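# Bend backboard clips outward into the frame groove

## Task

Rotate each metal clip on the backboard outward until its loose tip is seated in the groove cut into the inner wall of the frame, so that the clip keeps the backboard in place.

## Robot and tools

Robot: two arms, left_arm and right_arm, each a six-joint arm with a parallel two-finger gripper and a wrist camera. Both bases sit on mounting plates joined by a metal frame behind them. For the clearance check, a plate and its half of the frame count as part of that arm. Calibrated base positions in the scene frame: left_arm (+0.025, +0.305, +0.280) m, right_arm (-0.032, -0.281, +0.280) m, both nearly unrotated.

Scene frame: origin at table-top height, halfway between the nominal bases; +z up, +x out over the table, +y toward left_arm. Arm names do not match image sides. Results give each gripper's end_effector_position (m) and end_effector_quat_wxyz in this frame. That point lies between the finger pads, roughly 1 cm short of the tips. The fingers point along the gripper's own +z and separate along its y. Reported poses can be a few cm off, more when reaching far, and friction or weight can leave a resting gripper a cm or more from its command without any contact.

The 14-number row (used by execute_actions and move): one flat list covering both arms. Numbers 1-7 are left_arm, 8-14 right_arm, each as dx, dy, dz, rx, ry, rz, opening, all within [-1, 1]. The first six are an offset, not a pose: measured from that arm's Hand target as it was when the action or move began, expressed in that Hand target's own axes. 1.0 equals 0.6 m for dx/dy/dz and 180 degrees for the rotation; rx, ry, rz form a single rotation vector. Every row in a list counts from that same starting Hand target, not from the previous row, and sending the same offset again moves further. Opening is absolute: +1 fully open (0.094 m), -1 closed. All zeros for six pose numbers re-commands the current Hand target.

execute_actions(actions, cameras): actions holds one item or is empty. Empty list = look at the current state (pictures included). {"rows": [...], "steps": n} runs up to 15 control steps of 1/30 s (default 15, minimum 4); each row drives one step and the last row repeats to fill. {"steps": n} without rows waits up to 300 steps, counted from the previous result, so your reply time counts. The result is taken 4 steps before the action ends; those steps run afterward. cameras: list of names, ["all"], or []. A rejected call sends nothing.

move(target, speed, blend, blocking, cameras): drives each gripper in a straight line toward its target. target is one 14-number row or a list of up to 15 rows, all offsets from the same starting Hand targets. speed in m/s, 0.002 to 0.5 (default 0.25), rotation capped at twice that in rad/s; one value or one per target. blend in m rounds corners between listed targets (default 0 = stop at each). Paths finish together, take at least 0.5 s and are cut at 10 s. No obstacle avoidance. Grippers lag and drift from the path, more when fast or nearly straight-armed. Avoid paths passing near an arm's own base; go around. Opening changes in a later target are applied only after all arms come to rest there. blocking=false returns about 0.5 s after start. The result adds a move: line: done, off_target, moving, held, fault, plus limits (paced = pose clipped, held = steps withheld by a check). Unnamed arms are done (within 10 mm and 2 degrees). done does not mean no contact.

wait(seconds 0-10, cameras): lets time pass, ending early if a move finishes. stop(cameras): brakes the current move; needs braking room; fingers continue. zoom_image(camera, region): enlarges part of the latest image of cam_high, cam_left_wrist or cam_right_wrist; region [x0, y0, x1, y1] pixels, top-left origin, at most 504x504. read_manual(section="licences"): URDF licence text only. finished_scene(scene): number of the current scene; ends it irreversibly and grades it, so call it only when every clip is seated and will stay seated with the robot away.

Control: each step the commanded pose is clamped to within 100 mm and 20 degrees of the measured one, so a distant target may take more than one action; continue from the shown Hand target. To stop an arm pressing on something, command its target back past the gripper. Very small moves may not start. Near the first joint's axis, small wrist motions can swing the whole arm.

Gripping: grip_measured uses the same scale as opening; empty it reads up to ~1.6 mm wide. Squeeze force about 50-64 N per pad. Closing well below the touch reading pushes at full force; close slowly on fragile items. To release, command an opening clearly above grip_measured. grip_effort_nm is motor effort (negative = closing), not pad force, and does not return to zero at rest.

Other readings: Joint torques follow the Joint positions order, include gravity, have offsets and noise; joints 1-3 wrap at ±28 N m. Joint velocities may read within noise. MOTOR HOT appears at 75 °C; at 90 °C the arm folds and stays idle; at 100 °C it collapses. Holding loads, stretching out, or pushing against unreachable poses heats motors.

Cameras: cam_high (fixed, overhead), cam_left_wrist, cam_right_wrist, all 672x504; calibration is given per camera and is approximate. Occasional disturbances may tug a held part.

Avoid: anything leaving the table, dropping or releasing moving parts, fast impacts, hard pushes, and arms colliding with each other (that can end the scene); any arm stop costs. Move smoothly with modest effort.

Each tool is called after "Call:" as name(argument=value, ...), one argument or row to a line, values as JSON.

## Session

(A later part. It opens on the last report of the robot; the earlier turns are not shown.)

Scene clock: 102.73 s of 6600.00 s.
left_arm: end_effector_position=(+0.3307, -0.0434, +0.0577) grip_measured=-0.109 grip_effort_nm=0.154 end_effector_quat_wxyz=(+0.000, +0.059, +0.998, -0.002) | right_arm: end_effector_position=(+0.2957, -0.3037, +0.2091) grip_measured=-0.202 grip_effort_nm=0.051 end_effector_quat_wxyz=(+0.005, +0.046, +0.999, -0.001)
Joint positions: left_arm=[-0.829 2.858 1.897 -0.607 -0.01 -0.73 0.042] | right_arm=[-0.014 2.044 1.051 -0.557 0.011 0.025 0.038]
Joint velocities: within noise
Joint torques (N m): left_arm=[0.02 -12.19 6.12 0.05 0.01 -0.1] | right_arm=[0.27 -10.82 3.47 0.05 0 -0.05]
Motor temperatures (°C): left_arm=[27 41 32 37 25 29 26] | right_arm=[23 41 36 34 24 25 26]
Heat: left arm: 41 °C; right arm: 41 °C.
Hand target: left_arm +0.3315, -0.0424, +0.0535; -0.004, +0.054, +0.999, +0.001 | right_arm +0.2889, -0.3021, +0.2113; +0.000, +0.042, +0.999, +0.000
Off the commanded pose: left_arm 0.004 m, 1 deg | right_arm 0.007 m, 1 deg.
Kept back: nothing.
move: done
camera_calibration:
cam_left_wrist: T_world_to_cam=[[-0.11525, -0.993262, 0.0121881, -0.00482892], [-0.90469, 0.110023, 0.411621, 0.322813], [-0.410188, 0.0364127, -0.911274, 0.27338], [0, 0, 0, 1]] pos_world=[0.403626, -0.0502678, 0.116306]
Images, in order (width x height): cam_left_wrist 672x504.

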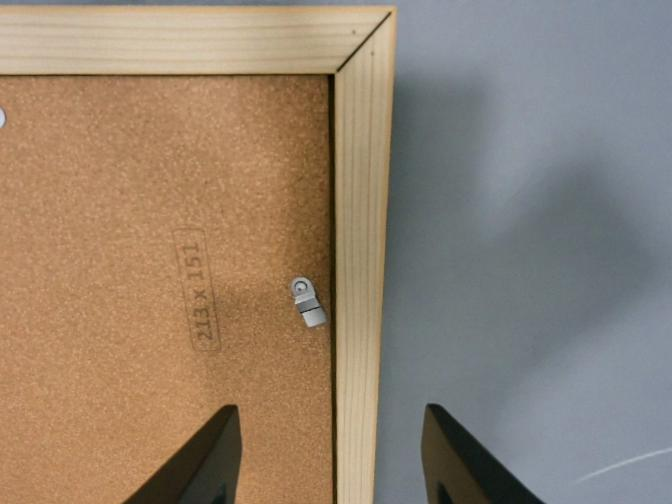

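Call:
move(
  target=[
    [-0.0065,0.0023,0.0433,0,0,0,-0.106, 0,0,0,0,0,0,-0.2],
  ],
  speed=0.1,
  cameras=["cam_left_wrist"],
)

Scene clock: 103.93 s of 6600.00 s.
left_arm: end_effector_position=(+0.3307, -0.0397, +0.0310) grip_measured=-0.108 grip_effort_nm=0.154 end_effector_quat_wxyz=(-0.008, +0.056, +0.998, +0.004) | right_arm: end_effector_position=(+0.2957, -0.3037, +0.2091) grip_measured=-0.202 grip_effort_nm=0.051 end_effector_quat_wxyz=(+0.005, +0.046, +0.999, -0.001)
Joint positions: left_arm=[-0.822 2.948 1.967 -0.608 -0.009 -0.731 0.042] | right_arm=[-0.014 2.044 1.051 -0.557 0.011 0.025 0.038]
Joint velocities: within noise
Joint torques (N m): left_arm=[0.17 -12.56 5.87 0.22 0 -0.03] | right_arm=[0.17 -10.76 3.34 0.05 0.01 -0.11]
Motor temperatures (°C): left_arm=[27 41 32 37 25 29 26] | right_arm=[23 41 36 34 24 25 26]
Heat: left arm: 41 °C; right arm: 41 °C.
Hand target: left_arm +0.3354, -0.0416, +0.0276; -0.004, +0.054, +0.999, +0.001 | right_arm +0.2889, -0.3021, +0.2113; +0.000, +0.042, +0.999, +0.000
Off the commanded pose: left_arm 0.006 m, 1 deg | right_arm 0.007 m, 1 deg.
Kept back: nothing.
move: done
camera_calibration:
cam_left_wrist: T_world_to_cam=[[-0.108617, -0.994083, -0.00081007, -0.00265784], [-0.899266, 0.0979096, 0.426303, 0.330611], [-0.423701, 0.0470322, -0.90458, 0.253637], [0, 0, 0, 1]] pos_world=[0.404485, -0.0469412, 0.0884929]
Images, in order (width x height): cam_left_wrist 672x504.

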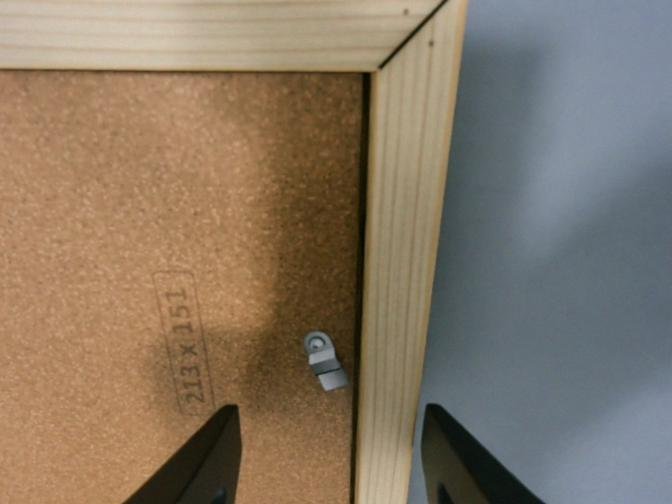

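Call:
move(
  target=[
    [-0.0085,-0.006,0.0083,0,0,0,-0.106, 0,0,0,0,0,0,-0.2],
  ],
  speed=0.06,
  cameras=[],
)

Scene clock: 108.87 s of 6600.00 s.
left_arm: end_effector_position=(+0.3388, -0.0489, +0.0276) grip_measured=-0.108 grip_effort_nm=0.149 end_effector_quat_wxyz=(+0.001, +0.056, +0.998, -0.004) | right_arm: end_effector_position=(+0.2957, -0.3037, +0.2091) grip_measured=-0.202 grip_effort_nm=0.051 end_effector_quat_wxyz=(+0.005, +0.046, +0.999, -0.001)
Joint positions: left_arm=[-0.822 2.982 2.031 -0.614 -0.009 -0.731 0.042] | right_arm=[-0.014 2.044 1.051 -0.557 0.011 0.025 0.038]
Joint velocities: within noise
Joint torques (N m): left_arm=[0.29 -12.41 6.16 0.12 -0.01 -0.01] | right_arm=[0.23 -10.84 3.48 0.05 -0.03 -0.08]
Motor temperatures (°C): left_arm=[27 42 32 36 25 29 26] | right_arm=[23 41 36 34 24 25 26]
Heat: left arm: 42 °C; right arm: 41 °C.
Hand target: left_arm +0.3400, -0.0456, +0.0224; -0.004, +0.054, +0.999, +0.001 | right_arm +0.2889, -0.3021, +0.2113; +0.000, +0.042, +0.999, +0.000
Off the commanded pose: left_arm 0.006 m, 1 deg | right_arm 0.007 m, 1 deg.
Kept back: nothing.
move: done
No camera images: "cameras" was empty.

Call:
move(
  target=[
    [0.014,0.0128,0.004,0,0,0,-0.106, 0,0,0,0,0,0,-0.2],
  ],
  speed=0.06,
  cameras=[],
)

Scene clock: 109.80 s of 6600.00 s.
left_arm: end_effector_position=(+0.3362, -0.0460, +0.0249) grip_measured=-0.108 grip_effort_nm=0.154 end_effector_quat_wxyz=(+0.002, +0.056, +0.998, -0.006) | right_arm: end_effector_position=(+0.2957, -0.3037, +0.2091) grip_measured=-0.202 grip_effort_nm=0.056 end_effector_quat_wxyz=(+0.005, +0.046, +0.999, -0.001)
Joint positions: left_arm=[-0.822 2.972 1.993 -0.581 -0.009 -0.731 0.042] | right_arm=[-0.014 2.044 1.051 -0.557 0.011 0.025 0.038]
Joint velocities: within noise
Joint torques (N m): left_arm=[0.31 -14.22 2.3 0.29 0 -0.01] | right_arm=[0.21 -10.78 3.48 0.04 0.02 -0.04]
Motor temperatures (°C): left_arm=[27 43 32 36 25 29 26] | right_arm=[23 41 36 34 24 25 26]
Heat: left arm: 43 °C; right arm: 41 °C.
Hand target: left_arm +0.3324, -0.0370, +0.0201; -0.004, +0.054, +0.999, +0.001 | right_arm +0.2889, -0.3021, +0.2113; +0.000, +0.042, +0.999, +0.000
Off the commanded pose: left_arm 0.011 m, 1 deg | right_arm 0.007 m, 1 deg.
Kept back: nothing.
move: off_target (left_arm)
No camera images: "cameras" was empty.

Call:
move(
  target=[
    [0.005,0.005,0.0,0,0,0,-0.106, 0,0,0,0,0,0,-0.2],
  ],
  speed=0.06,
  cameras=["cam_left_wrist"],
)

Scene clock: 110.73 s of 6600.00 s.
left_arm: end_effector_position=(+0.3359, -0.0457, +0.0249) grip_measured=-0.108 grip_effort_nm=0.154 end_effector_quat_wxyz=(+0.007, +0.056, +0.998, -0.011) | right_arm: end_effector_position=(+0.2957, -0.3037, +0.2091) grip_measured=-0.202 grip_effort_nm=0.056 end_effector_quat_wxyz=(+0.005, +0.046, +0.999, -0.001)
Joint positions: left_arm=[-0.822 2.958 1.96 -0.548 -0.009 -0.731 0.042] | right_arm=[-0.014 2.044 1.051 -0.557 0.011 0.025 0.038]
Joint velocities: within noise
Joint torques (N m): left_arm=[0.36 -14.13 2.13 0.18 0 -0.02] | right_arm=[0.32 -10.82 3.44 0.02 0.01 -0.07]
Motor temperatures (°C): left_arm=[27 43 32 36 24 29 26] | right_arm=[23 41 35 34 23 25 26]
Heat: left arm: 43 °C; right arm: 41 °C.
Hand target: left_arm +0.3297, -0.0337, +0.0201; -0.004, +0.054, +0.999, +0.001 | right_arm +0.2889, -0.3021, +0.2113; +0.000, +0.042, +0.999, +0.000
Off the commanded pose: left_arm 0.014 m, 2 deg | right_arm 0.007 m, 1 deg.
Kept back: nothing.
move: off_target (left_arm)
camera_calibration:
cam_left_wrist: T_world_to_cam=[[-0.108417, -0.993724, 0.0275434, -0.00878279], [-0.910936, 0.110402, 0.397501, 0.343692], [-0.398047, 0.0180056, -0.917188, 0.240961], [0, 0, 0, 1]] pos_world=[0.408043, -0.0510107, 0.0846303]
Images, in order (width x height): cam_left_wrist 672x504.

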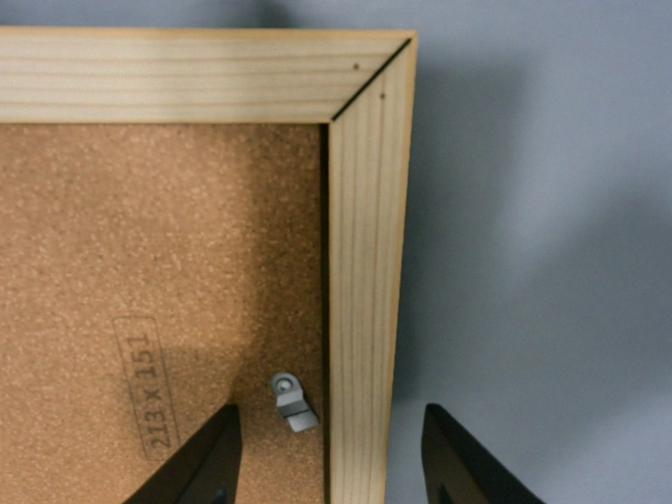

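Call:
move(
  target=[
    [-0.005,-0.008,-0.004,0,0,0,-0.5, 0,0,0,0,0,0,-0.2],
  ],
  speed=0.06,
  cameras=["cam_left_wrist"],
)

Scene clock: 111.67 s of 6600.00 s.
left_arm: end_effector_position=(+0.3361, -0.0456, +0.0250) grip_measured=-0.497 grip_effort_nm=-0.139 end_effector_quat_wxyz=(+0.007, +0.055, +0.998, -0.011) | right_arm: end_effector_position=(+0.2957, -0.3037, +0.2091) grip_measured=-0.202 grip_effort_nm=0.051 end_effector_quat_wxyz=(+0.005, +0.046, +0.999, -0.001)
Joint positions: left_arm=[-0.821 2.958 1.96 -0.548 -0.007 -0.731 0.024] | right_arm=[-0.014 2.044 1.051 -0.557 0.011 0.025 0.038]
Joint velocities: within noise
Joint torques (N m): left_arm=[0.02 -13.3 4.75 -0.03 -0.02 -0.04] | right_arm=[0.25 -10.77 3.38 0.05 0.01 -0.05]
Motor temperatures (°C): left_arm=[27 43 32 36 24 29 26] | right_arm=[23 41 35 34 23 25 26]
Heat: left arm: 43 °C; right arm: 41 °C.
Hand target: left_arm +0.3322, -0.0388, +0.0225; -0.004, +0.054, +0.999, +0.001 | right_arm +0.2889, -0.3021, +0.2113; +0.000, +0.042, +0.999, +0.000
Off the commanded pose: left_arm 0.008 m, 2 deg | right_arm 0.007 m, 1 deg.
Kept back: nothing.
move: done
camera_calibration:
cam_left_wrist: T_world_to_cam=[[-0.107287, -0.993807, 0.0289497, -0.00909912], [-0.910486, 0.109905, 0.398668, 0.343627], [-0.39938, 0.0164137, -0.916638, 0.241456], [0, 0, 0, 1]] pos_world=[0.408324, -0.0507724, 0.0845979]
Images, in order (width x height): cam_left_wrist 672x504.

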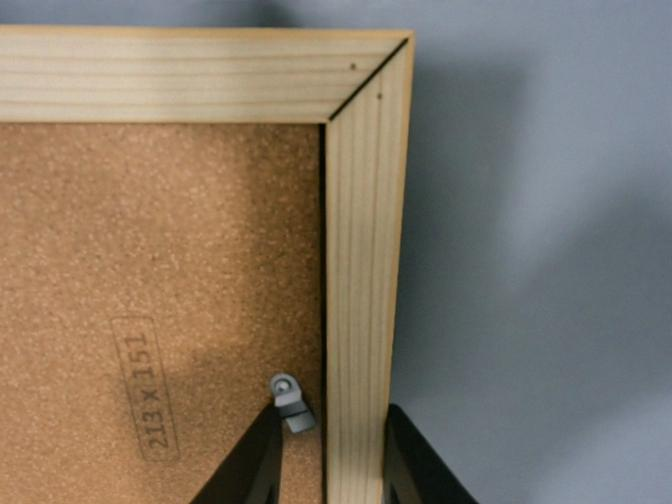

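Call:
move(
  target=[
    [0,0,0,0,0,0,-0.6, 0,0,0,0,0,0,-0.2],
  ],
  speed=0.06,
  cameras=["cam_left_wrist"],
)

Call:
zoom_image(
  camera="cam_left_wrist",
  region=[240, 340, 420, 475],
)

Scene clock: 112.60 s of 6600.00 s.
left_arm: end_effector_position=(+0.3357, -0.0460, +0.0250) grip_measured=-0.596 grip_effort_nm=-0.168 end_effector_quat_wxyz=(+0.006, +0.055, +0.998, -0.012) | right_arm: end_effector_position=(+0.2957, -0.3037, +0.2091) grip_measured=-0.202 grip_effort_nm=0.056 end_effector_quat_wxyz=(+0.005, +0.046, +0.999, -0.001)
Joint positions: left_arm=[-0.821 2.958 1.96 -0.548 -0.004 -0.731 0.019] | right_arm=[-0.014 2.044 1.051 -0.557 0.011 0.025 0.038]
Joint velocities: within noise
Joint torques (N m): left_arm=[0.02 -13.33 4.77 -0.03 -0.05 -0.05] | right_arm=[0.31 -10.78 3.29 0.05 0.01 -0.04]
Motor temperatures (°C): left_arm=[27 43 32 36 24 29 26] | right_arm=[23 41 35 34 23 25 26]
Heat: left arm: 43 °C; right arm: 41 °C.
Hand target: left_arm +0.3322, -0.0388, +0.0225; -0.004, +0.054, +0.999, +0.001 | right_arm +0.2889, -0.3021, +0.2113; +0.000, +0.042, +0.999, +0.000
Off the commanded pose: left_arm 0.008 m, 2 deg | right_arm 0.007 m, 1 deg.
Kept back: nothing.
move: done
camera_calibration:
cam_left_wrist: T_world_to_cam=[[-0.107295, -0.993737, 0.0312149, -0.00955368], [-0.909569, 0.110788, 0.400513, 0.342982], [-0.401463, 0.0145811, -0.915759, 0.241896], [0, 0, 0, 1]] pos_world=[0.408053, -0.0510194, 0.0844482]
Images, in order (width x height): cam_left_wrist 672x504.

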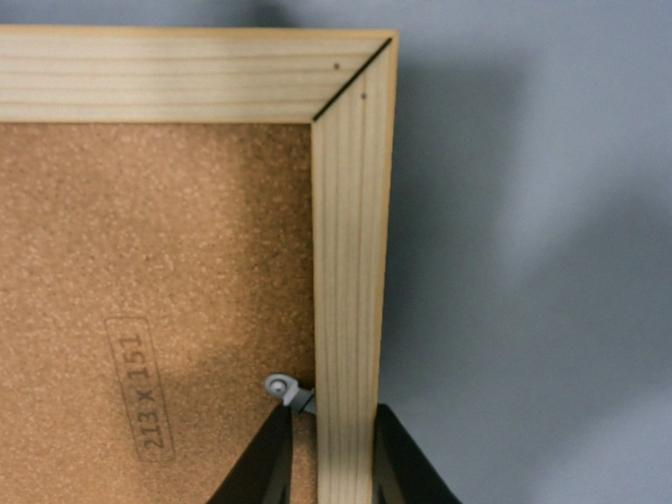

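Scaled by 2.800 from the camera's 672x504 image, which has a finer 960x720 frame.

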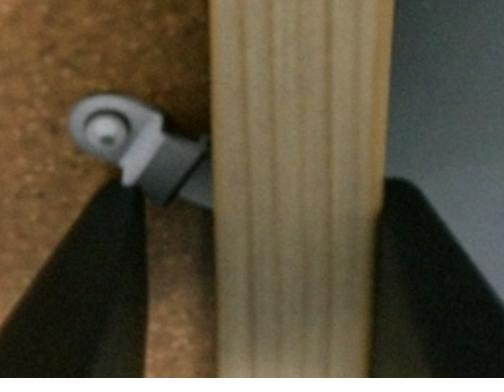

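Rotating well; closing further.

Call:
move(
  target=[
    [0,0,0,0,0,0,-0.7, 0,0,0,0,0,0,-0.2],
  ],
  speed=0.06,
  cameras=[],
)

Call:
move(
  target=[
    [0,0,0,0,0,0,-0.8, 0,0,0,0,0,0,-0.2],
  ],
  speed=0.06,
  cameras=["cam_left_wrist"],
)

Call:
zoom_image(
  camera="cam_left_wrist",
  region=[240, 340, 420, 475],
)

Scene clock: 113.53 s of 6600.00 s.
left_arm: end_effector_position=(+0.3355, -0.0464, +0.0251) grip_measured=-0.697 grip_effort_nm=-0.129 end_effector_quat_wxyz=(+0.005, +0.055, +0.998, -0.013) | right_arm: end_effector_position=(+0.2957, -0.3037, +0.2091) grip_measured=-0.202 grip_effort_nm=0.051 end_effector_quat_wxyz=(+0.005, +0.046, +0.999, -0.001)
Joint positions: left_arm=[-0.821 2.958 1.96 -0.548 -0.002 -0.731 0.014] | right_arm=[-0.014 2.044 1.051 -0.557 0.011 0.025 0.038]
Joint velocities: within noise
Joint torques (N m): left_arm=[0.02 -13.3 4.74 -0.03 -0.08 -0.05] | right_arm=[0.18 -10.84 3.45 0.07 0.02 -0.08]
Motor temperatures (°C): left_arm=[27 44 32 36 24 29 26] | right_arm=[23 41 35 34 23 25 26]
Heat: left arm: 44 °C; right arm: 41 °C.
Hand target: left_arm +0.3323, -0.0388, +0.0225; -0.004, +0.054, +0.999, +0.001 | right_arm +0.2889, -0.3021, +0.2113; +0.000, +0.042, +0.999, +0.000
Off the commanded pose: left_arm 0.009 m, 2 deg | right_arm 0.007 m, 1 deg.
Kept back: nothing.
move: done
No camera images: "cameras" was empty.

Scene clock: 114.23 s of 6600.00 s.
left_arm: end_effector_position=(+0.3354, -0.0465, +0.0251) grip_measured=-0.784 grip_effort_nm=-1.004 end_effector_quat_wxyz=(+0.005, +0.055, +0.998, -0.014) | right_arm: end_effector_position=(+0.2957, -0.3037, +0.2091) grip_measured=-0.202 grip_effort_nm=0.051 end_effector_quat_wxyz=(+0.005, +0.046, +0.999, -0.001)
Joint positions: left_arm=[-0.821 2.958 1.96 -0.548 -0.001 -0.731 0.01] | right_arm=[-0.014 2.044 1.051 -0.557 0.011 0.025 0.038]
Joint velocities: within noise
Joint torques (N m): left_arm=[0.02 -13.31 4.74 -0.04 -0.09 -0.04] | right_arm=[0.28 -10.92 3.47 0.04 0.02 -0.06]
Motor temperatures (°C): left_arm=[27 44 32 36 24 29 26] | right_arm=[23 41 35 34 23 25 26]
Heat: left arm: 44 °C; right arm: 41 °C.
Hand target: left_arm +0.3323, -0.0388, +0.0225; -0.004, +0.054, +0.999, +0.001 | right_arm +0.2889, -0.3021, +0.2113; +0.000, +0.042, +0.999, +0.000
Off the commanded pose: left_arm 0.009 m, 2 deg | right_arm 0.007 m, 1 deg.
Kept back: nothing.
move: done
camera_calibration:
cam_left_wrist: T_world_to_cam=[[-0.107305, -0.993645, 0.0339906, -0.0101923], [-0.908853, 0.111894, 0.401828, 0.342576], [-0.403078, 0.0122258, -0.915084, 0.242299], [0, 0, 0, 1]] pos_world=[0.407923, -0.0514222, 0.0844139]
Images, in order (width x height): cam_left_wrist 672x504.

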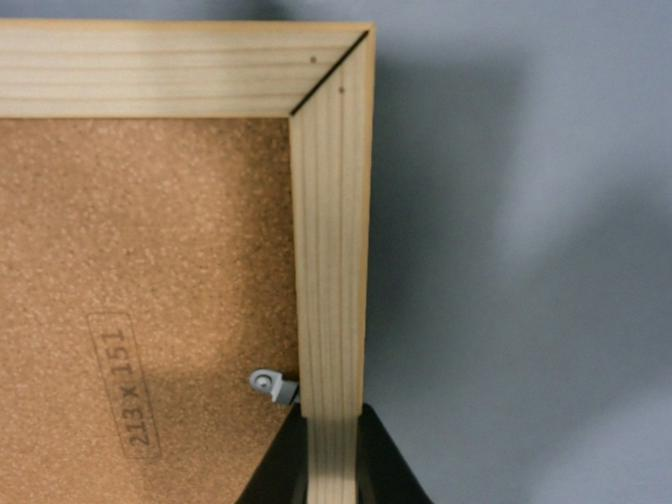

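Scaled by 2.800 from the camera's 672x504 image, which has a finer 960x720 frame.

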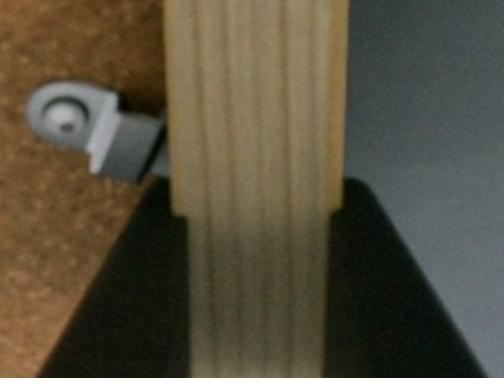

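Call:
move(
  target=[
    [0,0,0,0,0,0,-0.5, 0,0,0,0,0,0,-0.2],
    [-0.011,-0.007,0,0,0,0,-0.5, 0,0,0,0,0,0,-0.2],
  ],
  speed=0.06,
  cameras=["cam_left_wrist"],
)

Call:
zoom_image(
  camera="cam_left_wrist",
  region=[240, 340, 420, 475],
)

Scene clock: 116.13 s of 6600.00 s.
left_arm: end_effector_position=(+0.3366, -0.0474, +0.0277) grip_measured=-0.503 grip_effort_nm=0.159 end_effector_quat_wxyz=(-0.003, +0.055, +0.998, -0.007) | right_arm: end_effector_position=(+0.2957, -0.3037, +0.2091) grip_measured=-0.202 grip_effort_nm=0.051 end_effector_quat_wxyz=(+0.005, +0.046, +0.999, -0.001)
Joint positions: left_arm=[-0.821 2.973 2.01 -0.603 0 -0.731 0.023] | right_arm=[-0.014 2.044 1.051 -0.557 0.011 0.025 0.038]
Joint velocities: within noise
Joint torques (N m): left_arm=[0.16 -12.37 6.01 0.11 -0.09 -0.01] | right_arm=[0.28 -10.76 3.43 0.05 0.02 -0.02]
Motor temperatures (°C): left_arm=[27 44 32 36 24 29 26] | right_arm=[23 41 35 34 23 25 26]
Heat: left arm: 44 °C; right arm: 41 °C.
Hand target: left_arm +0.3384, -0.0438, +0.0225; -0.004, +0.054, +0.999, +0.001 | right_arm +0.2889, -0.3021, +0.2113; +0.000, +0.042, +0.999, +0.000
Off the commanded pose: left_arm 0.007 m, 1 deg | right_arm 0.007 m, 1 deg.
Kept back: nothing.
move: done
camera_calibration:
cam_left_wrist: T_world_to_cam=[[-0.106448, -0.994102, 0.0207599, -0.0110052], [-0.90305, 0.105394, 0.416405, 0.340014], [-0.416137, 0.0255782, -0.908942, 0.250037], [0, 0, 0, 1]] pos_world=[0.409928, -0.0531712, 0.0859137]
Images, in order (width x height): cam_left_wrist 672x504.

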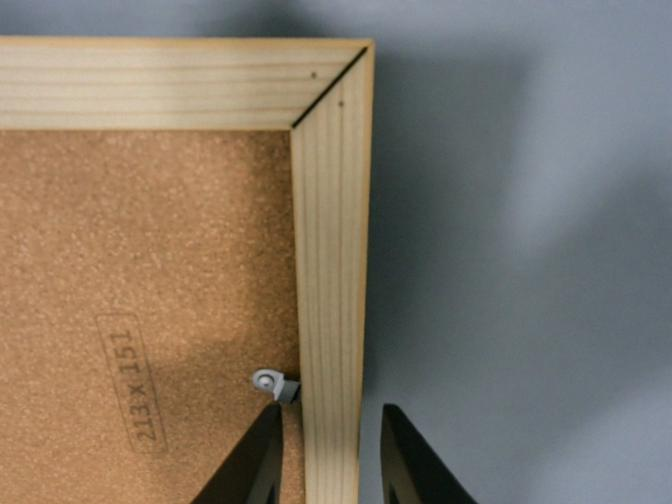

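Scaled by 2.800 from the camera's 672x504 image, which has a finer 960x720 frame.

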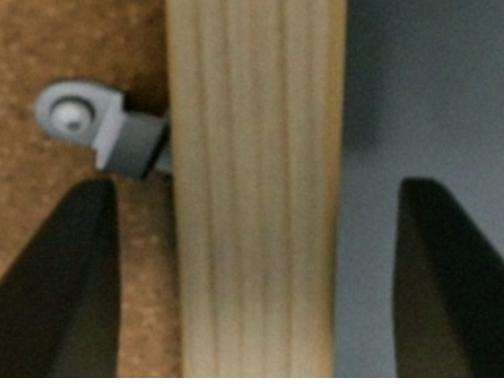

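Call:
execute_actions(
  actions=[],
)

Call:
zoom_image(
  camera="cam_left_wrist",
  region=[160, 250, 500, 500],
)

Scene clock: 117.13 s of 6600.00 s.
left_arm: end_effector_position=(+0.3365, -0.0473, +0.0277) grip_measured=-0.503 grip_effort_nm=0.159 end_effector_quat_wxyz=(-0.003, +0.055, +0.998, -0.006) | right_arm: end_effector_position=(+0.2957, -0.3037, +0.2091) grip_measured=-0.202 grip_effort_nm=0.056 end_effector_quat_wxyz=(+0.005, +0.046, +0.999, -0.001)
Joint positions: left_arm=[-0.821 2.973 2.01 -0.604 0 -0.731 0.023] | right_arm=[-0.014 2.044 1.051 -0.557 0.011 0.025 0.038]
Joint velocities: within noise
Joint torques (N m): left_arm=[0.17 -12.36 6.02 0.09 -0.1 -0.02] | right_arm=[0.14 -10.81 3.43 0.05 0 -0.08]
Motor temperatures (°C): left_arm=[27 44 32 36 24 29 26] | right_arm=[23 41 35 34 23 25 26]
Heat: left arm: 44 °C; right arm: 41 °C.
Hand target: left_arm +0.3384, -0.0438, +0.0225; -0.004, +0.054, +0.999, +0.001 | right_arm +0.2889, -0.3021, +0.2113; +0.000, +0.042, +0.999, +0.000
Off the commanded pose: left_arm 0.007 m, 1 deg | right_arm 0.007 m, 1 deg.
Steps of this call (1-30: nothing new was sent). Readings (end_effector_position of left_arm | right_arm):
1: (+0.3366, -0.0474, +0.0277) | (+0.2957, -0.3037, +0.2091)
2: (+0.3365, -0.0473, +0.0277) | (+0.2957, -0.3037, +0.2091)
4: (+0.3365, -0.0473, +0.0277) | (+0.2957, -0.3037, +0.2091)
8: (+0.3365, -0.0473, +0.0277) | (+0.2957, -0.3037, +0.2091)
30: the state above
camera_calibration:
cam_left_wrist: T_world_to_cam=[[-0.106448, -0.994112, 0.020249, -0.0108645], [-0.902837, 0.105167, 0.416924, 0.339788], [-0.416599, 0.0260992, -0.908716, 0.250153], [0, 0, 0, 1]] pos_world=[0.409831, -0.0530638, 0.0858722]
cam_right_wrist: T_world_to_cam=[[-0.0880196, -0.996115, -0.00284712, -0.274813], [-0.899589, 0.0782623, 0.429667, 0.236868], [-0.427775, 0.0403804, -0.902983, 0.413095], [0, 0, 0, 1]] pos_world=[0.365607, -0.308965, 0.270461]

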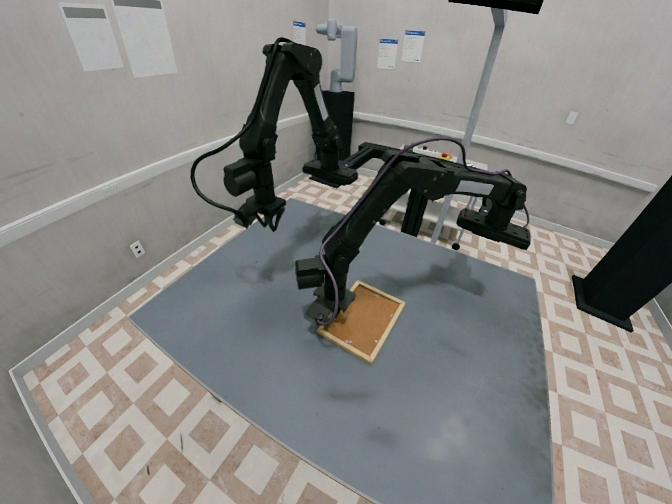

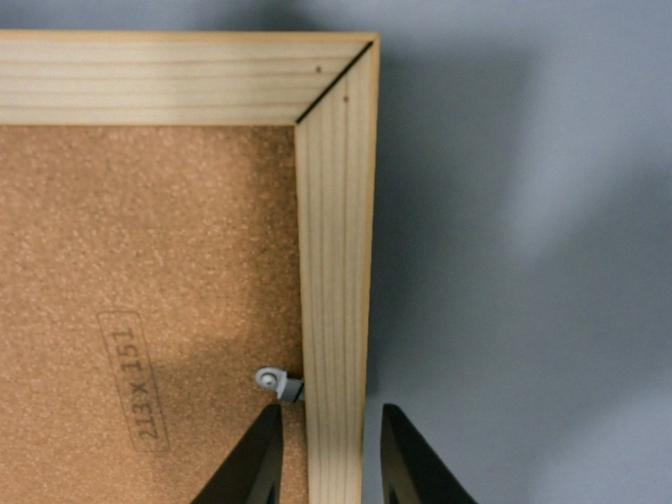

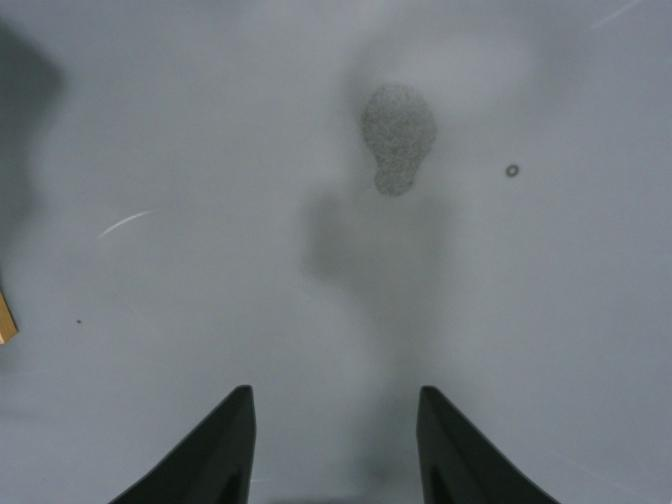

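Scaled by 1.482 from the camera's 672x504 image, which has a finer 960x720 frame.

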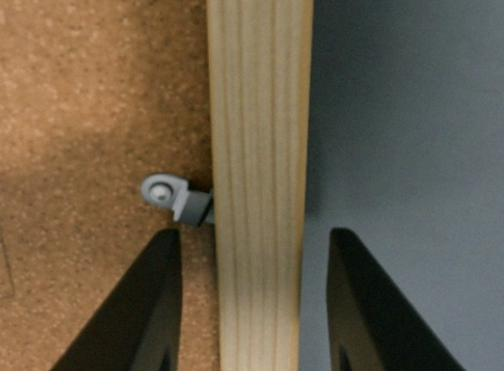

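Call:
move(
  target=[0.009,0,-0.003,0,0,0,-0.5,0,0,0,0,0,0,-0.2],
  speed=0.03,
  cameras=[],
)

Call:
move(
  target=[0,0,0.009,0,0,0,-0.68,0,0,0,0,0,0,-0.2],
  speed=0.03,
  cameras=["cam_left_wrist"],
)

Call:
zoom_image(
  camera="cam_left_wrist",
  region=[200, 300, 450, 500],
)

Scene clock: 118.40 s of 6600.00 s.
left_arm: end_effector_position=(+0.3364, -0.0472, +0.0277) grip_measured=-0.503 grip_effort_nm=0.159 end_effector_quat_wxyz=(-0.003, +0.055, +0.998, -0.006) | right_arm: end_effector_position=(+0.2957, -0.3037, +0.2091) grip_measured=-0.202 grip_effort_nm=0.046 end_effector_quat_wxyz=(+0.005, +0.046, +0.999, -0.001)
Joint positions: left_arm=[-0.821 2.973 2.01 -0.604 0 -0.731 0.023] | right_arm=[-0.014 2.044 1.051 -0.557 0.011 0.025 0.038]
Joint velocities: within noise
Joint torques (N m): left_arm=[-0.44 -14.02 3.32 0.23 -0.09 -0.1] | right_arm=[0.18 -10.95 3.33 0.02 0.05 -0.08]
Motor temperatures (°C): left_arm=[27 44 32 36 24 29 26] | right_arm=[23 41 35 34 23 25 26]
Heat: left arm: 44 °C; right arm: 41 °C.
Hand target: left_arm +0.3330, -0.0432, +0.0244; -0.004, +0.054, +0.999, +0.001 | right_arm +0.2889, -0.3021, +0.2113; +0.000, +0.042, +0.999, +0.000
Off the commanded pose: left_arm 0.006 m, 1 deg | right_arm 0.007 m, 1 deg.
Kept back: nothing.
move: done
No camera images: "cameras" was empty.

Scene clock: 119.10 s of 6600.00 s.
left_arm: end_effector_position=(+0.3364, -0.0472, +0.0277) grip_measured=-0.677 grip_effort_nm=-0.110 end_effector_quat_wxyz=(-0.003, +0.055, +0.998, -0.006) | right_arm: end_effector_position=(+0.2957, -0.3037, +0.2091) grip_measured=-0.202 grip_effort_nm=0.051 end_effector_quat_wxyz=(+0.005, +0.046, +0.999, -0.001)
Joint positions: left_arm=[-0.821 2.973 2.01 -0.604 0 -0.731 0.015] | right_arm=[-0.014 2.044 1.051 -0.557 0.011 0.025 0.038]
Joint velocities: within noise
Joint torques (N m): left_arm=[-0.47 -12.59 4.1 0.29 -0.09 -0.09] | right_arm=[0.23 -10.7 3.26 0 0 -0.1]
Motor temperatures (°C): left_arm=[27 44 32 36 24 29 26] | right_arm=[23 41 35 34 23 25 26]
Heat: left arm: 44 °C; right arm: 41 °C.
Hand target: left_arm +0.3330, -0.0432, +0.0190; -0.004, +0.054, +0.999, +0.001 | right_arm +0.2889, -0.3021, +0.2113; +0.000, +0.042, +0.999, +0.000
Off the commanded pose: left_arm 0.010 m, 1 deg | right_arm 0.007 m, 1 deg.
Kept back: nothing.
move: done
camera_calibration:
cam_left_wrist: T_world_to_cam=[[-0.106448, -0.994117, 0.0199936, -0.0107941], [-0.90273, 0.105053, 0.417184, 0.339676], [-0.41683, 0.0263596, -0.908602, 0.250212], [0, 0, 0, 1]] pos_world=[0.409782, -0.05301, 0.0858516]
Images, in order (width x height): cam_left_wrist 672x504.

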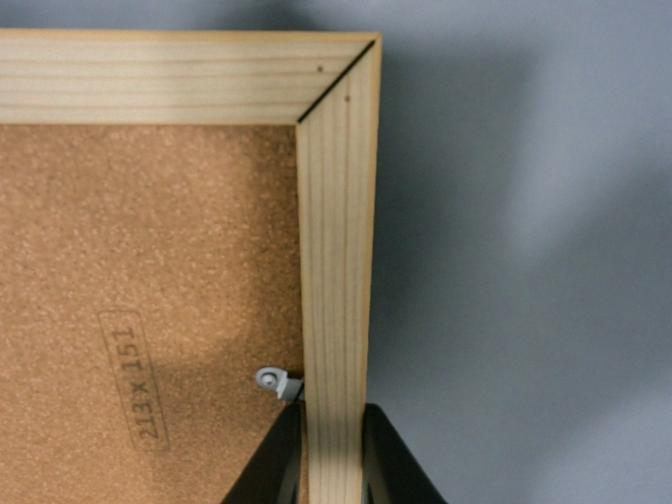

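Scaled by 2.016 from the camera's 672x504 image, which has a finer 960x720 frame.

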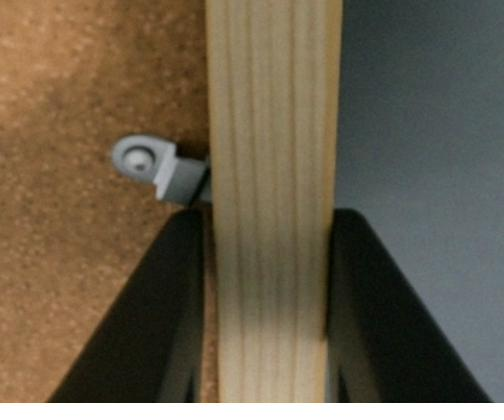

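Call:
move(
  target=[0.006,0,0.009,0,0,0,-0.68,0,0,0,0,0,0,-0.2],
  speed=0.03,
  cameras=["cam_left_wrist"],
)

Call:
zoom_image(
  camera="cam_left_wrist",
  region=[200, 300, 450, 500],
)

Scene clock: 120.03 s of 6600.00 s.
left_arm: end_effector_position=(+0.3369, -0.0478, +0.0275) grip_measured=-0.677 grip_effort_nm=-0.115 end_effector_quat_wxyz=(-0.002, +0.054, +0.999, -0.007) | right_arm: end_effector_position=(+0.2957, -0.3037, +0.2091) grip_measured=-0.202 grip_effort_nm=0.051 end_effector_quat_wxyz=(+0.005, +0.046, +0.999, -0.001)
Joint positions: left_arm=[-0.821 2.973 2.01 -0.6 0 -0.733 0.015] | right_arm=[-0.014 2.044 1.051 -0.557 0.011 0.025 0.038]
Joint velocities: within noise
Joint torques (N m): left_arm=[-0.84 -12.01 3.3 0.41 -0.09 -0.11] | right_arm=[0.36 -10.81 3.29 0.05 0 -0.06]
Motor temperatures (°C): left_arm=[27 44 32 36 24 29 26] | right_arm=[23 41 35 34 23 25 26]
Heat: left arm: 44 °C; right arm: 41 °C.
Hand target: left_arm +0.3294, -0.0428, +0.0136; -0.004, +0.054, +0.999, +0.001 | right_arm +0.2889, -0.3021, +0.2113; +0.000, +0.042, +0.999, +0.000
Off the commanded pose: left_arm 0.017 m, 1 deg | right_arm 0.007 m, 1 deg.
Kept back: nothing.
move: off_target (left_arm)
camera_calibration:
cam_left_wrist: T_world_to_cam=[[-0.103794, -0.994349, 0.022284, -0.0123012], [-0.903951, 0.103656, 0.414883, 0.340701], [-0.414848, 0.0229188, -0.909602, 0.249495], [0, 0, 0, 1]] pos_world=[0.410203, -0.0532655, 0.0858642]
Images, in order (width x height): cam_left_wrist 672x504.

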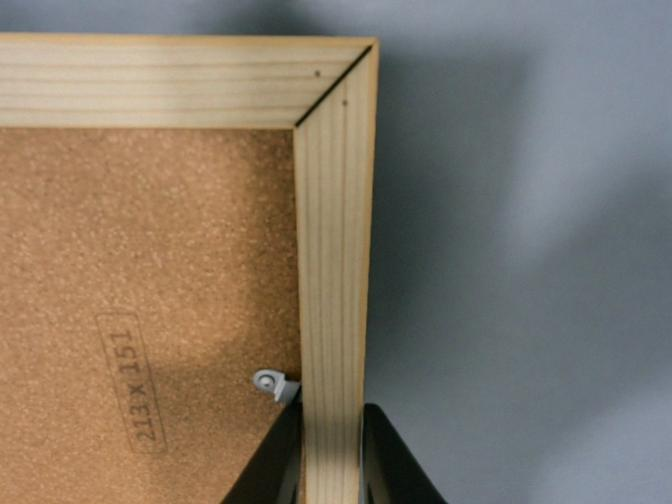

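Scaled by 2.016 from the camera's 672x504 image, which has a finer 960x720 frame.

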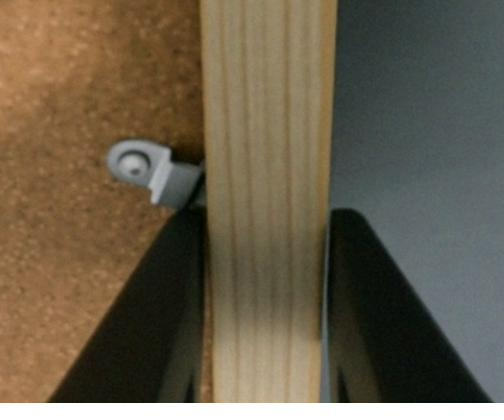

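Call:
move(
  target=[
    [0.0,0,-0.035,0,0,0,-0.55,0,0,0,0,0,0,-0.2],
    [0.01,0,-0.03,0,0,0,-0.6,0,0,0,0,0,0,-0.2],
  ],
  speed=0.04,
  cameras=["cam_left_wrist"],
)

Scene clock: 121.77 s of 6600.00 s.
left_arm: end_effector_position=(+0.3250, -0.0425, +0.0250) grip_measured=-0.597 grip_effort_nm=-0.129 end_effector_quat_wxyz=(-0.006, +0.055, +0.998, -0.003) | right_arm: end_effector_position=(+0.2957, -0.3037, +0.2091) grip_measured=-0.202 grip_effort_nm=0.046 end_effector_quat_wxyz=(+0.005, +0.046, +0.999, -0.001)
Joint positions: left_arm=[-0.832 2.952 1.943 -0.569 -0.001 -0.743 0.019] | right_arm=[-0.014 2.044 1.051 -0.557 0.011 0.025 0.038]
Joint velocities: within noise
Joint torques (N m): left_arm=[-0.62 -16.14 2.63 0.15 -0.08 -0.11] | right_arm=[0.35 -10.84 3.4 0.02 0.03 -0.09]
Motor temperatures (°C): left_arm=[27 44 32 36 24 29 26] | right_arm=[23 41 35 34 23 25 26]
Heat: left arm: 44 °C; right arm: 41 °C.
Hand target: left_arm +0.3235, -0.0421, +0.0316; -0.004, +0.054, +0.999, +0.001 | right_arm +0.2889, -0.3021, +0.2113; +0.000, +0.042, +0.999, +0.000
Off the commanded pose: left_arm 0.007 m, 0 deg | right_arm 0.007 m, 1 deg.
Kept back: nothing.
move: done
camera_calibration:
cam_left_wrist: T_world_to_cam=[[-0.105725, -0.994311, 0.012985, -0.00733372], [-0.900386, 0.101264, 0.423143, 0.328982], [-0.422051, 0.0330453, -0.90597, 0.244787], [0, 0, 0, 1]] pos_world=[0.398748, -0.0486951, 0.0826588]
Images, in order (width x height): cam_left_wrist 672x504.

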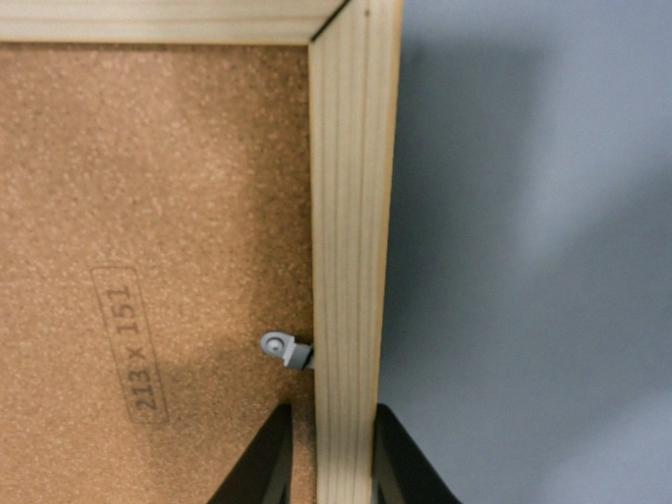

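Call:
move(
  target=[-0.001,-0.004,0.0,0,0,0,-0.67,0,0,0,0,0,0,-0.2],
  speed=0.03,
  cameras=[],
)

Call:
move(
  target=[-0.012,0,0.006,0,0,0,-0.68,0,0,0,0,0,0,-0.2],
  speed=0.03,
  cameras=["cam_left_wrist"],
)

Scene clock: 122.77 s of 6600.00 s.
left_arm: end_effector_position=(+0.3246, -0.0436, +0.0250) grip_measured=-0.667 grip_effort_nm=-0.120 end_effector_quat_wxyz=(-0.006, +0.054, +0.999, -0.004) | right_arm: end_effector_position=(+0.2957, -0.3037, +0.2091) grip_measured=-0.202 grip_effort_nm=0.061 end_effector_quat_wxyz=(+0.005, +0.046, +0.999, -0.001)
Joint positions: left_arm=[-0.834 2.952 1.943 -0.566 0 -0.746 0.016] | right_arm=[-0.014 2.044 1.051 -0.557 0.011 0.025 0.038]
Joint velocities: within noise
Joint torques (N m): left_arm=[-0.75 -15.5 3.75 0.06 -0.1 -0.11] | right_arm=[0.12 -10.74 3.38 0.02 0.02 -0.09]
Motor temperatures (°C): left_arm=[27 44 32 36 24 29 26] | right_arm=[23 41 35 33 23 25 26]
Heat: left arm: 44 °C; right arm: 41 °C.
Hand target: left_arm +0.3238, -0.0446, +0.0316; -0.004, +0.054, +0.999, +0.001 | right_arm +0.2889, -0.3021, +0.2113; +0.000, +0.042, +0.999, +0.000
Off the commanded pose: left_arm 0.007 m, 1 deg | right_arm 0.007 m, 1 deg.
Kept back: nothing.
move: done
No camera images: "cameras" was empty.

Scene clock: 123.50 s of 6600.00 s.
left_arm: end_effector_position=(+0.3273, -0.0464, +0.0290) grip_measured=-0.677 grip_effort_nm=-0.115 end_effector_quat_wxyz=(-0.005, +0.054, +0.999, -0.003) | right_arm: end_effector_position=(+0.2957, -0.3037, +0.2091) grip_measured=-0.202 grip_effort_nm=0.056 end_effector_quat_wxyz=(+0.005, +0.046, +0.999, -0.001)
Joint positions: left_arm=[-0.834 2.952 1.965 -0.589 -0.001 -0.746 0.015] | right_arm=[-0.014 2.044 1.051 -0.557 0.011 0.025 0.038]
Joint velocities: within noise
Joint torques (N m): left_arm=[0.1 -13 5.93 0.1 -0.11 -0.02] | right_arm=[0.34 -10.71 3.45 0.01 -0.02 -0.06]
Motor temperatures (°C): left_arm=[27 45 32 36 24 29 26] | right_arm=[23 41 35 33 23 25 26]
Heat: left arm: 45 °C; right arm: 41 °C.
Hand target: left_arm +0.3310, -0.0454, +0.0279; -0.004, +0.054, +0.999, +0.001 | right_arm +0.2889, -0.3021, +0.2113; +0.000, +0.042, +0.999, +0.000
Off the commanded pose: left_arm 0.004 m, 1 deg | right_arm 0.007 m, 1 deg.
Kept back: nothing.
move: done
camera_calibration:
cam_left_wrist: T_world_to_cam=[[-0.104956, -0.994371, 0.0145268, -0.0112802], [-0.901104, 0.101271, 0.42161, 0.329975], [-0.420708, 0.0311604, -0.906661, 0.249054], [0, 0, 0, 1]] pos_world=[0.400937, -0.0523943, 0.0868506]
Images, in order (width x height): cam_left_wrist 672x504.

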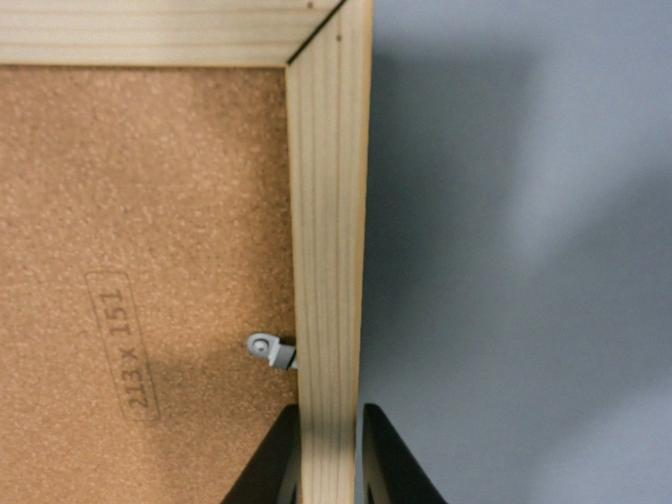

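Call:
move(
  target=[0.0,0.003,0.010,0,0,0,-0.64,0,0,0,0,0,0,-0.2],
  speed=0.03,
  cameras=["cam_left_wrist"],
)

Scene clock: 124.53 s of 6600.00 s.
left_arm: end_effector_position=(+0.3254, -0.0443, +0.0262) grip_measured=-0.643 grip_effort_nm=0.159 end_effector_quat_wxyz=(-0.008, +0.054, +0.998, -0.001) | right_arm: end_effector_position=(+0.2957, -0.3037, +0.2091) grip_measured=-0.202 grip_effort_nm=0.051 end_effector_quat_wxyz=(+0.005, +0.046, +0.999, -0.001)
Joint positions: left_arm=[-0.834 2.958 1.965 -0.59 -0.001 -0.746 0.017] | right_arm=[-0.014 2.044 1.051 -0.557 0.011 0.025 0.038]
Joint velocities: within noise
Joint torques (N m): left_arm=[0.36 -12.3 6.09 0.16 -0.1 0.02] | right_arm=[0.17 -10.77 3.36 0.03 0.02 -0.05]
Motor temperatures (°C): left_arm=[27 45 32 36 24 29 26] | right_arm=[23 41 35 33 23 25 26]
Heat: left arm: 45 °C; right arm: 41 °C.
Hand target: left_arm +0.3311, -0.0436, +0.0219; -0.004, +0.054, +0.999, +0.001 | right_arm +0.2889, -0.3021, +0.2113; +0.000, +0.042, +0.999, +0.000
Off the commanded pose: left_arm 0.007 m, 1 deg | right_arm 0.007 m, 1 deg.
Kept back: nothing.
move: done
camera_calibration:
cam_left_wrist: T_world_to_cam=[[-0.105003, -0.994431, 0.00907183, -0.00921593], [-0.898861, 0.0988066, 0.426949, 0.32832], [-0.425467, 0.0366766, -0.90423, 0.247339], [0, 0, 0, 1]] pos_world=[0.399381, -0.0506764, 0.0835592]
Images, in order (width x height): cam_left_wrist 672x504.

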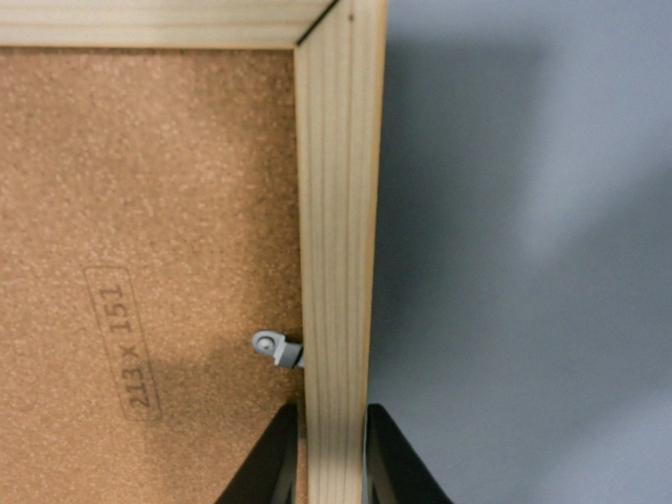

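Call:
move(
  target=[-0.009,0.0,0.001,0,0,0,-0.67,0,0,0,0,0,0,-0.2],
  speed=0.03,
  cameras=["cam_left_wrist"],
)

Call:
zoom_image(
  camera="cam_left_wrist",
  region=[200, 300, 450, 500],
)

Scene clock: 125.47 s of 6600.00 s.
left_arm: end_effector_position=(+0.3343, -0.0471, +0.0262) grip_measured=-0.667 grip_effort_nm=-0.115 end_effector_quat_wxyz=(-0.003, +0.052, +0.999, -0.006) | right_arm: end_effector_position=(+0.2957, -0.3037, +0.2091) grip_measured=-0.202 grip_effort_nm=0.051 end_effector_quat_wxyz=(+0.005, +0.046, +0.999, -0.001)
Joint positions: left_arm=[-0.824 2.973 2.003 -0.598 -0.001 -0.739 0.016] | right_arm=[-0.014 2.044 1.051 -0.557 0.011 0.025 0.038]
Joint velocities: within noise
Joint torques (N m): left_arm=[0.17 -12.36 6.05 0.1 -0.09 0.01] | right_arm=[0.17 -10.84 3.45 0.02 -0.01 -0.07]
Motor temperatures (°C): left_arm=[27 45 32 36 24 29 26] | right_arm=[23 41 35 33 23 25 26]
Heat: left arm: 45 °C; right arm: 41 °C.
Hand target: left_arm +0.3366, -0.0442, +0.0214; -0.004, +0.054, +0.999, +0.001 | right_arm +0.2889, -0.3021, +0.2113; +0.000, +0.042, +0.999, +0.000
Off the commanded pose: left_arm 0.006 m, 1 deg | right_arm 0.007 m, 1 deg.
Kept back: nothing.
move: done
camera_calibration:
cam_left_wrist: T_world_to_cam=[[-0.101525, -0.994658, 0.0186384, -0.0125181], [-0.903131, 0.100007, 0.417556, 0.33826], [-0.417189, 0.0255595, -0.90846, 0.248098], [0, 0, 0, 1]] pos_world=[0.407726, -0.0526209, 0.0843778]
Images, in order (width x height): cam_left_wrist 672x504.

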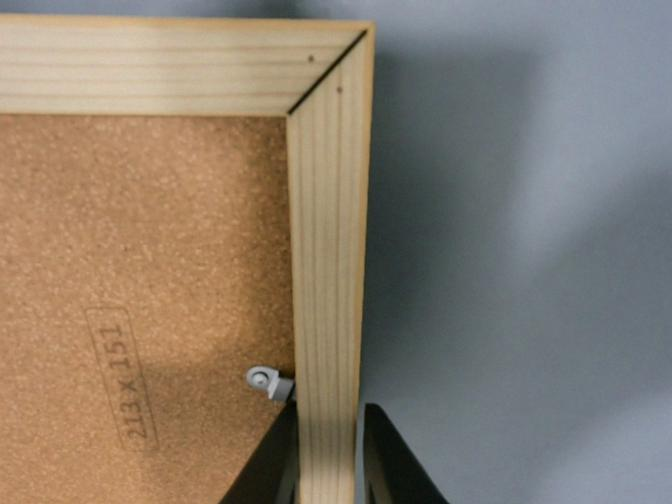

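Scaled by 2.016 from the camera's 672x504 image, which has a finer 960x720 frame.

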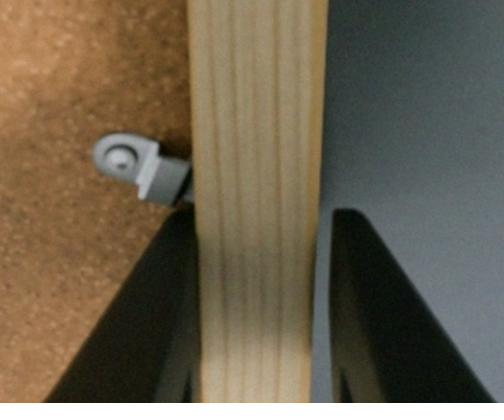

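Call:
move(
  target=[-0.009,0.002,0.001,0,0,0,-0.67,0,0,0,0,0,0,-0.2],
  speed=0.03,
  cameras=["cam_left_wrist"],
)

Call:
zoom_image(
  camera="cam_left_wrist",
  region=[200, 300, 450, 500],
)

Scene clock: 126.40 s of 6600.00 s.
left_arm: end_effector_position=(+0.3365, -0.0457, +0.0260) grip_measured=-0.667 grip_effort_nm=-0.110 end_effector_quat_wxyz=(-0.008, +0.054, +0.999, -0.002) | right_arm: end_effector_position=(+0.2957, -0.3037, +0.2091) grip_measured=-0.202 grip_effort_nm=0.051 end_effector_quat_wxyz=(+0.005, +0.046, +0.999, -0.001)
Joint positions: left_arm=[-0.818 2.986 2.031 -0.625 0 -0.73 0.016] | right_arm=[-0.014 2.044 1.051 -0.557 0.011 0.025 0.038]
Joint velocities: within noise
Joint torques (N m): left_arm=[0.43 -12.26 6.19 0.18 -0.1 0.01] | right_arm=[0.21 -10.81 3.4 0.06 -0.01 -0.06]
Motor temperatures (°C): left_arm=[27 45 32 36 24 29 26] | right_arm=[23 41 35 33 23 25 26]
Heat: left arm: 45 °C; right arm: 41 °C.
Hand target: left_arm +0.3420, -0.0436, +0.0207; -0.004, +0.054, +0.999, +0.001 | right_arm +0.2889, -0.3021, +0.2113; +0.000, +0.042, +0.999, +0.000
Off the commanded pose: left_arm 0.008 m, 1 deg | right_arm 0.007 m, 1 deg.
Kept back: nothing.
move: done
camera_calibration:
cam_left_wrist: T_world_to_cam=[[-0.104588, -0.994446, 0.0118053, -0.00972102], [-0.899465, 0.0996499, 0.425479, 0.338765], [-0.424292, 0.0338816, -0.904891, 0.251411], [0, 0, 0, 1]] pos_world=[0.410363, -0.0519432, 0.0834773]
Images, in order (width x height): cam_left_wrist 672x504.

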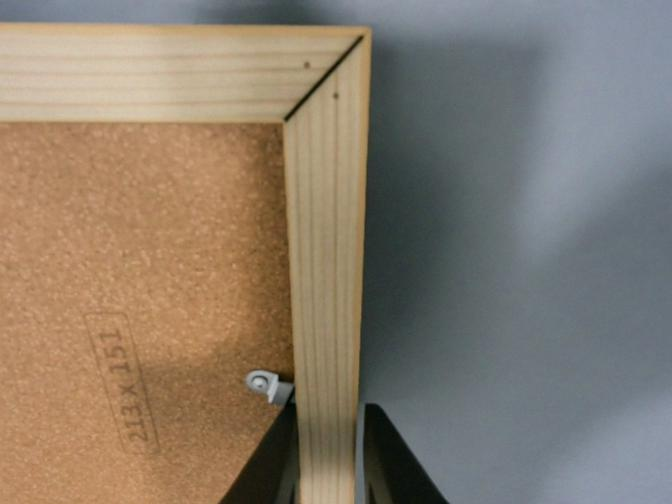

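Scaled by 2.016 from the camera's 672x504 image, which has a finer 960x720 frame.

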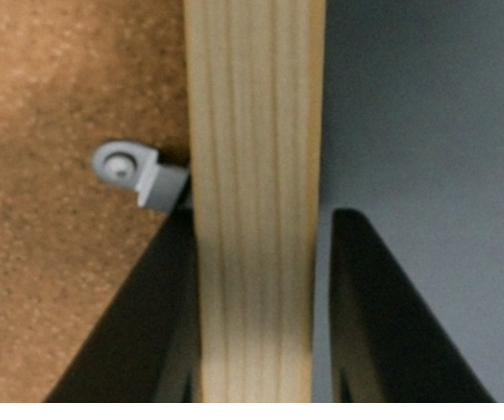

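Call:
move(
  target=[0,0,0,0,0,0,-0.25,0,0,0,0,0,0,-0.2],
  speed=0.03,
  cameras=["cam_left_wrist"],
)

Call:
zoom_image(
  camera="cam_left_wrist",
  region=[200, 300, 450, 500],
)

Scene clock: 127.57 s of 6600.00 s.
left_arm: end_effector_position=(+0.3380, -0.0441, +0.0258) grip_measured=-0.253 grip_effort_nm=0.154 end_effector_quat_wxyz=(-0.008, +0.052, +0.999, -0.002) | right_arm: end_effector_position=(+0.2957, -0.3037, +0.2091) grip_measured=-0.202 grip_effort_nm=0.046 end_effector_quat_wxyz=(+0.005, +0.046, +0.999, -0.001)
Joint positions: left_arm=[-0.813 2.986 2.032 -0.626 0 -0.729 0.035] | right_arm=[-0.014 2.044 1.051 -0.557 0.011 0.025 0.038]
Joint velocities: within noise
Joint torques (N m): left_arm=[0.08 -12.29 6.23 0.17 -0.1 0.02] | right_arm=[0.31 -10.81 3.44 0.04 0.01 -0.03]
Motor temperatures (°C): left_arm=[27 45 32 36 24 29 26] | right_arm=[23 41 35 33 23 25 26]
Heat: left arm: 45 °C; right arm: 41 °C.
Hand target: left_arm +0.3419, -0.0434, +0.0206; -0.004, +0.054, +0.999, +0.001 | right_arm +0.2889, -0.3021, +0.2113; +0.000, +0.042, +0.999, +0.000
Off the commanded pose: left_arm 0.007 m, 1 deg | right_arm 0.007 m, 1 deg.
Kept back: nothing.
move: done
camera_calibration:
cam_left_wrist: T_world_to_cam=[[-0.101171, -0.994802, 0.0115601, -0.00908542], [-0.899443, 0.0964266, 0.426267, 0.339883], [-0.425166, 0.0327282, -0.904524, 0.252133], [0, 0, 0, 1]] pos_world=[0.411985, -0.0500639, 0.0832845]
Images, in order (width x height): cam_left_wrist 672x504.

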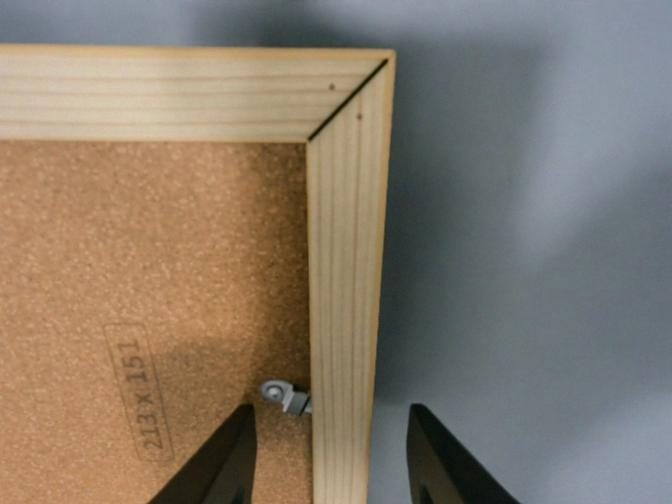

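Scaled by 2.016 from the camera's 672x504 image, which has a finer 960x720 frame.

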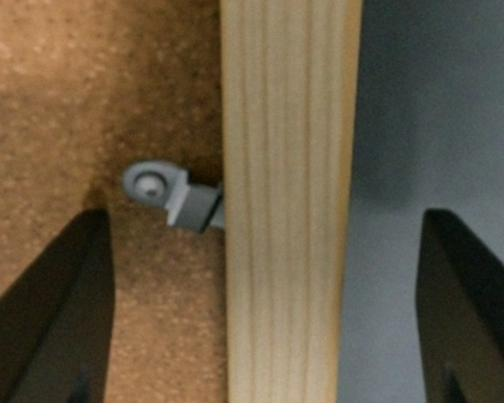

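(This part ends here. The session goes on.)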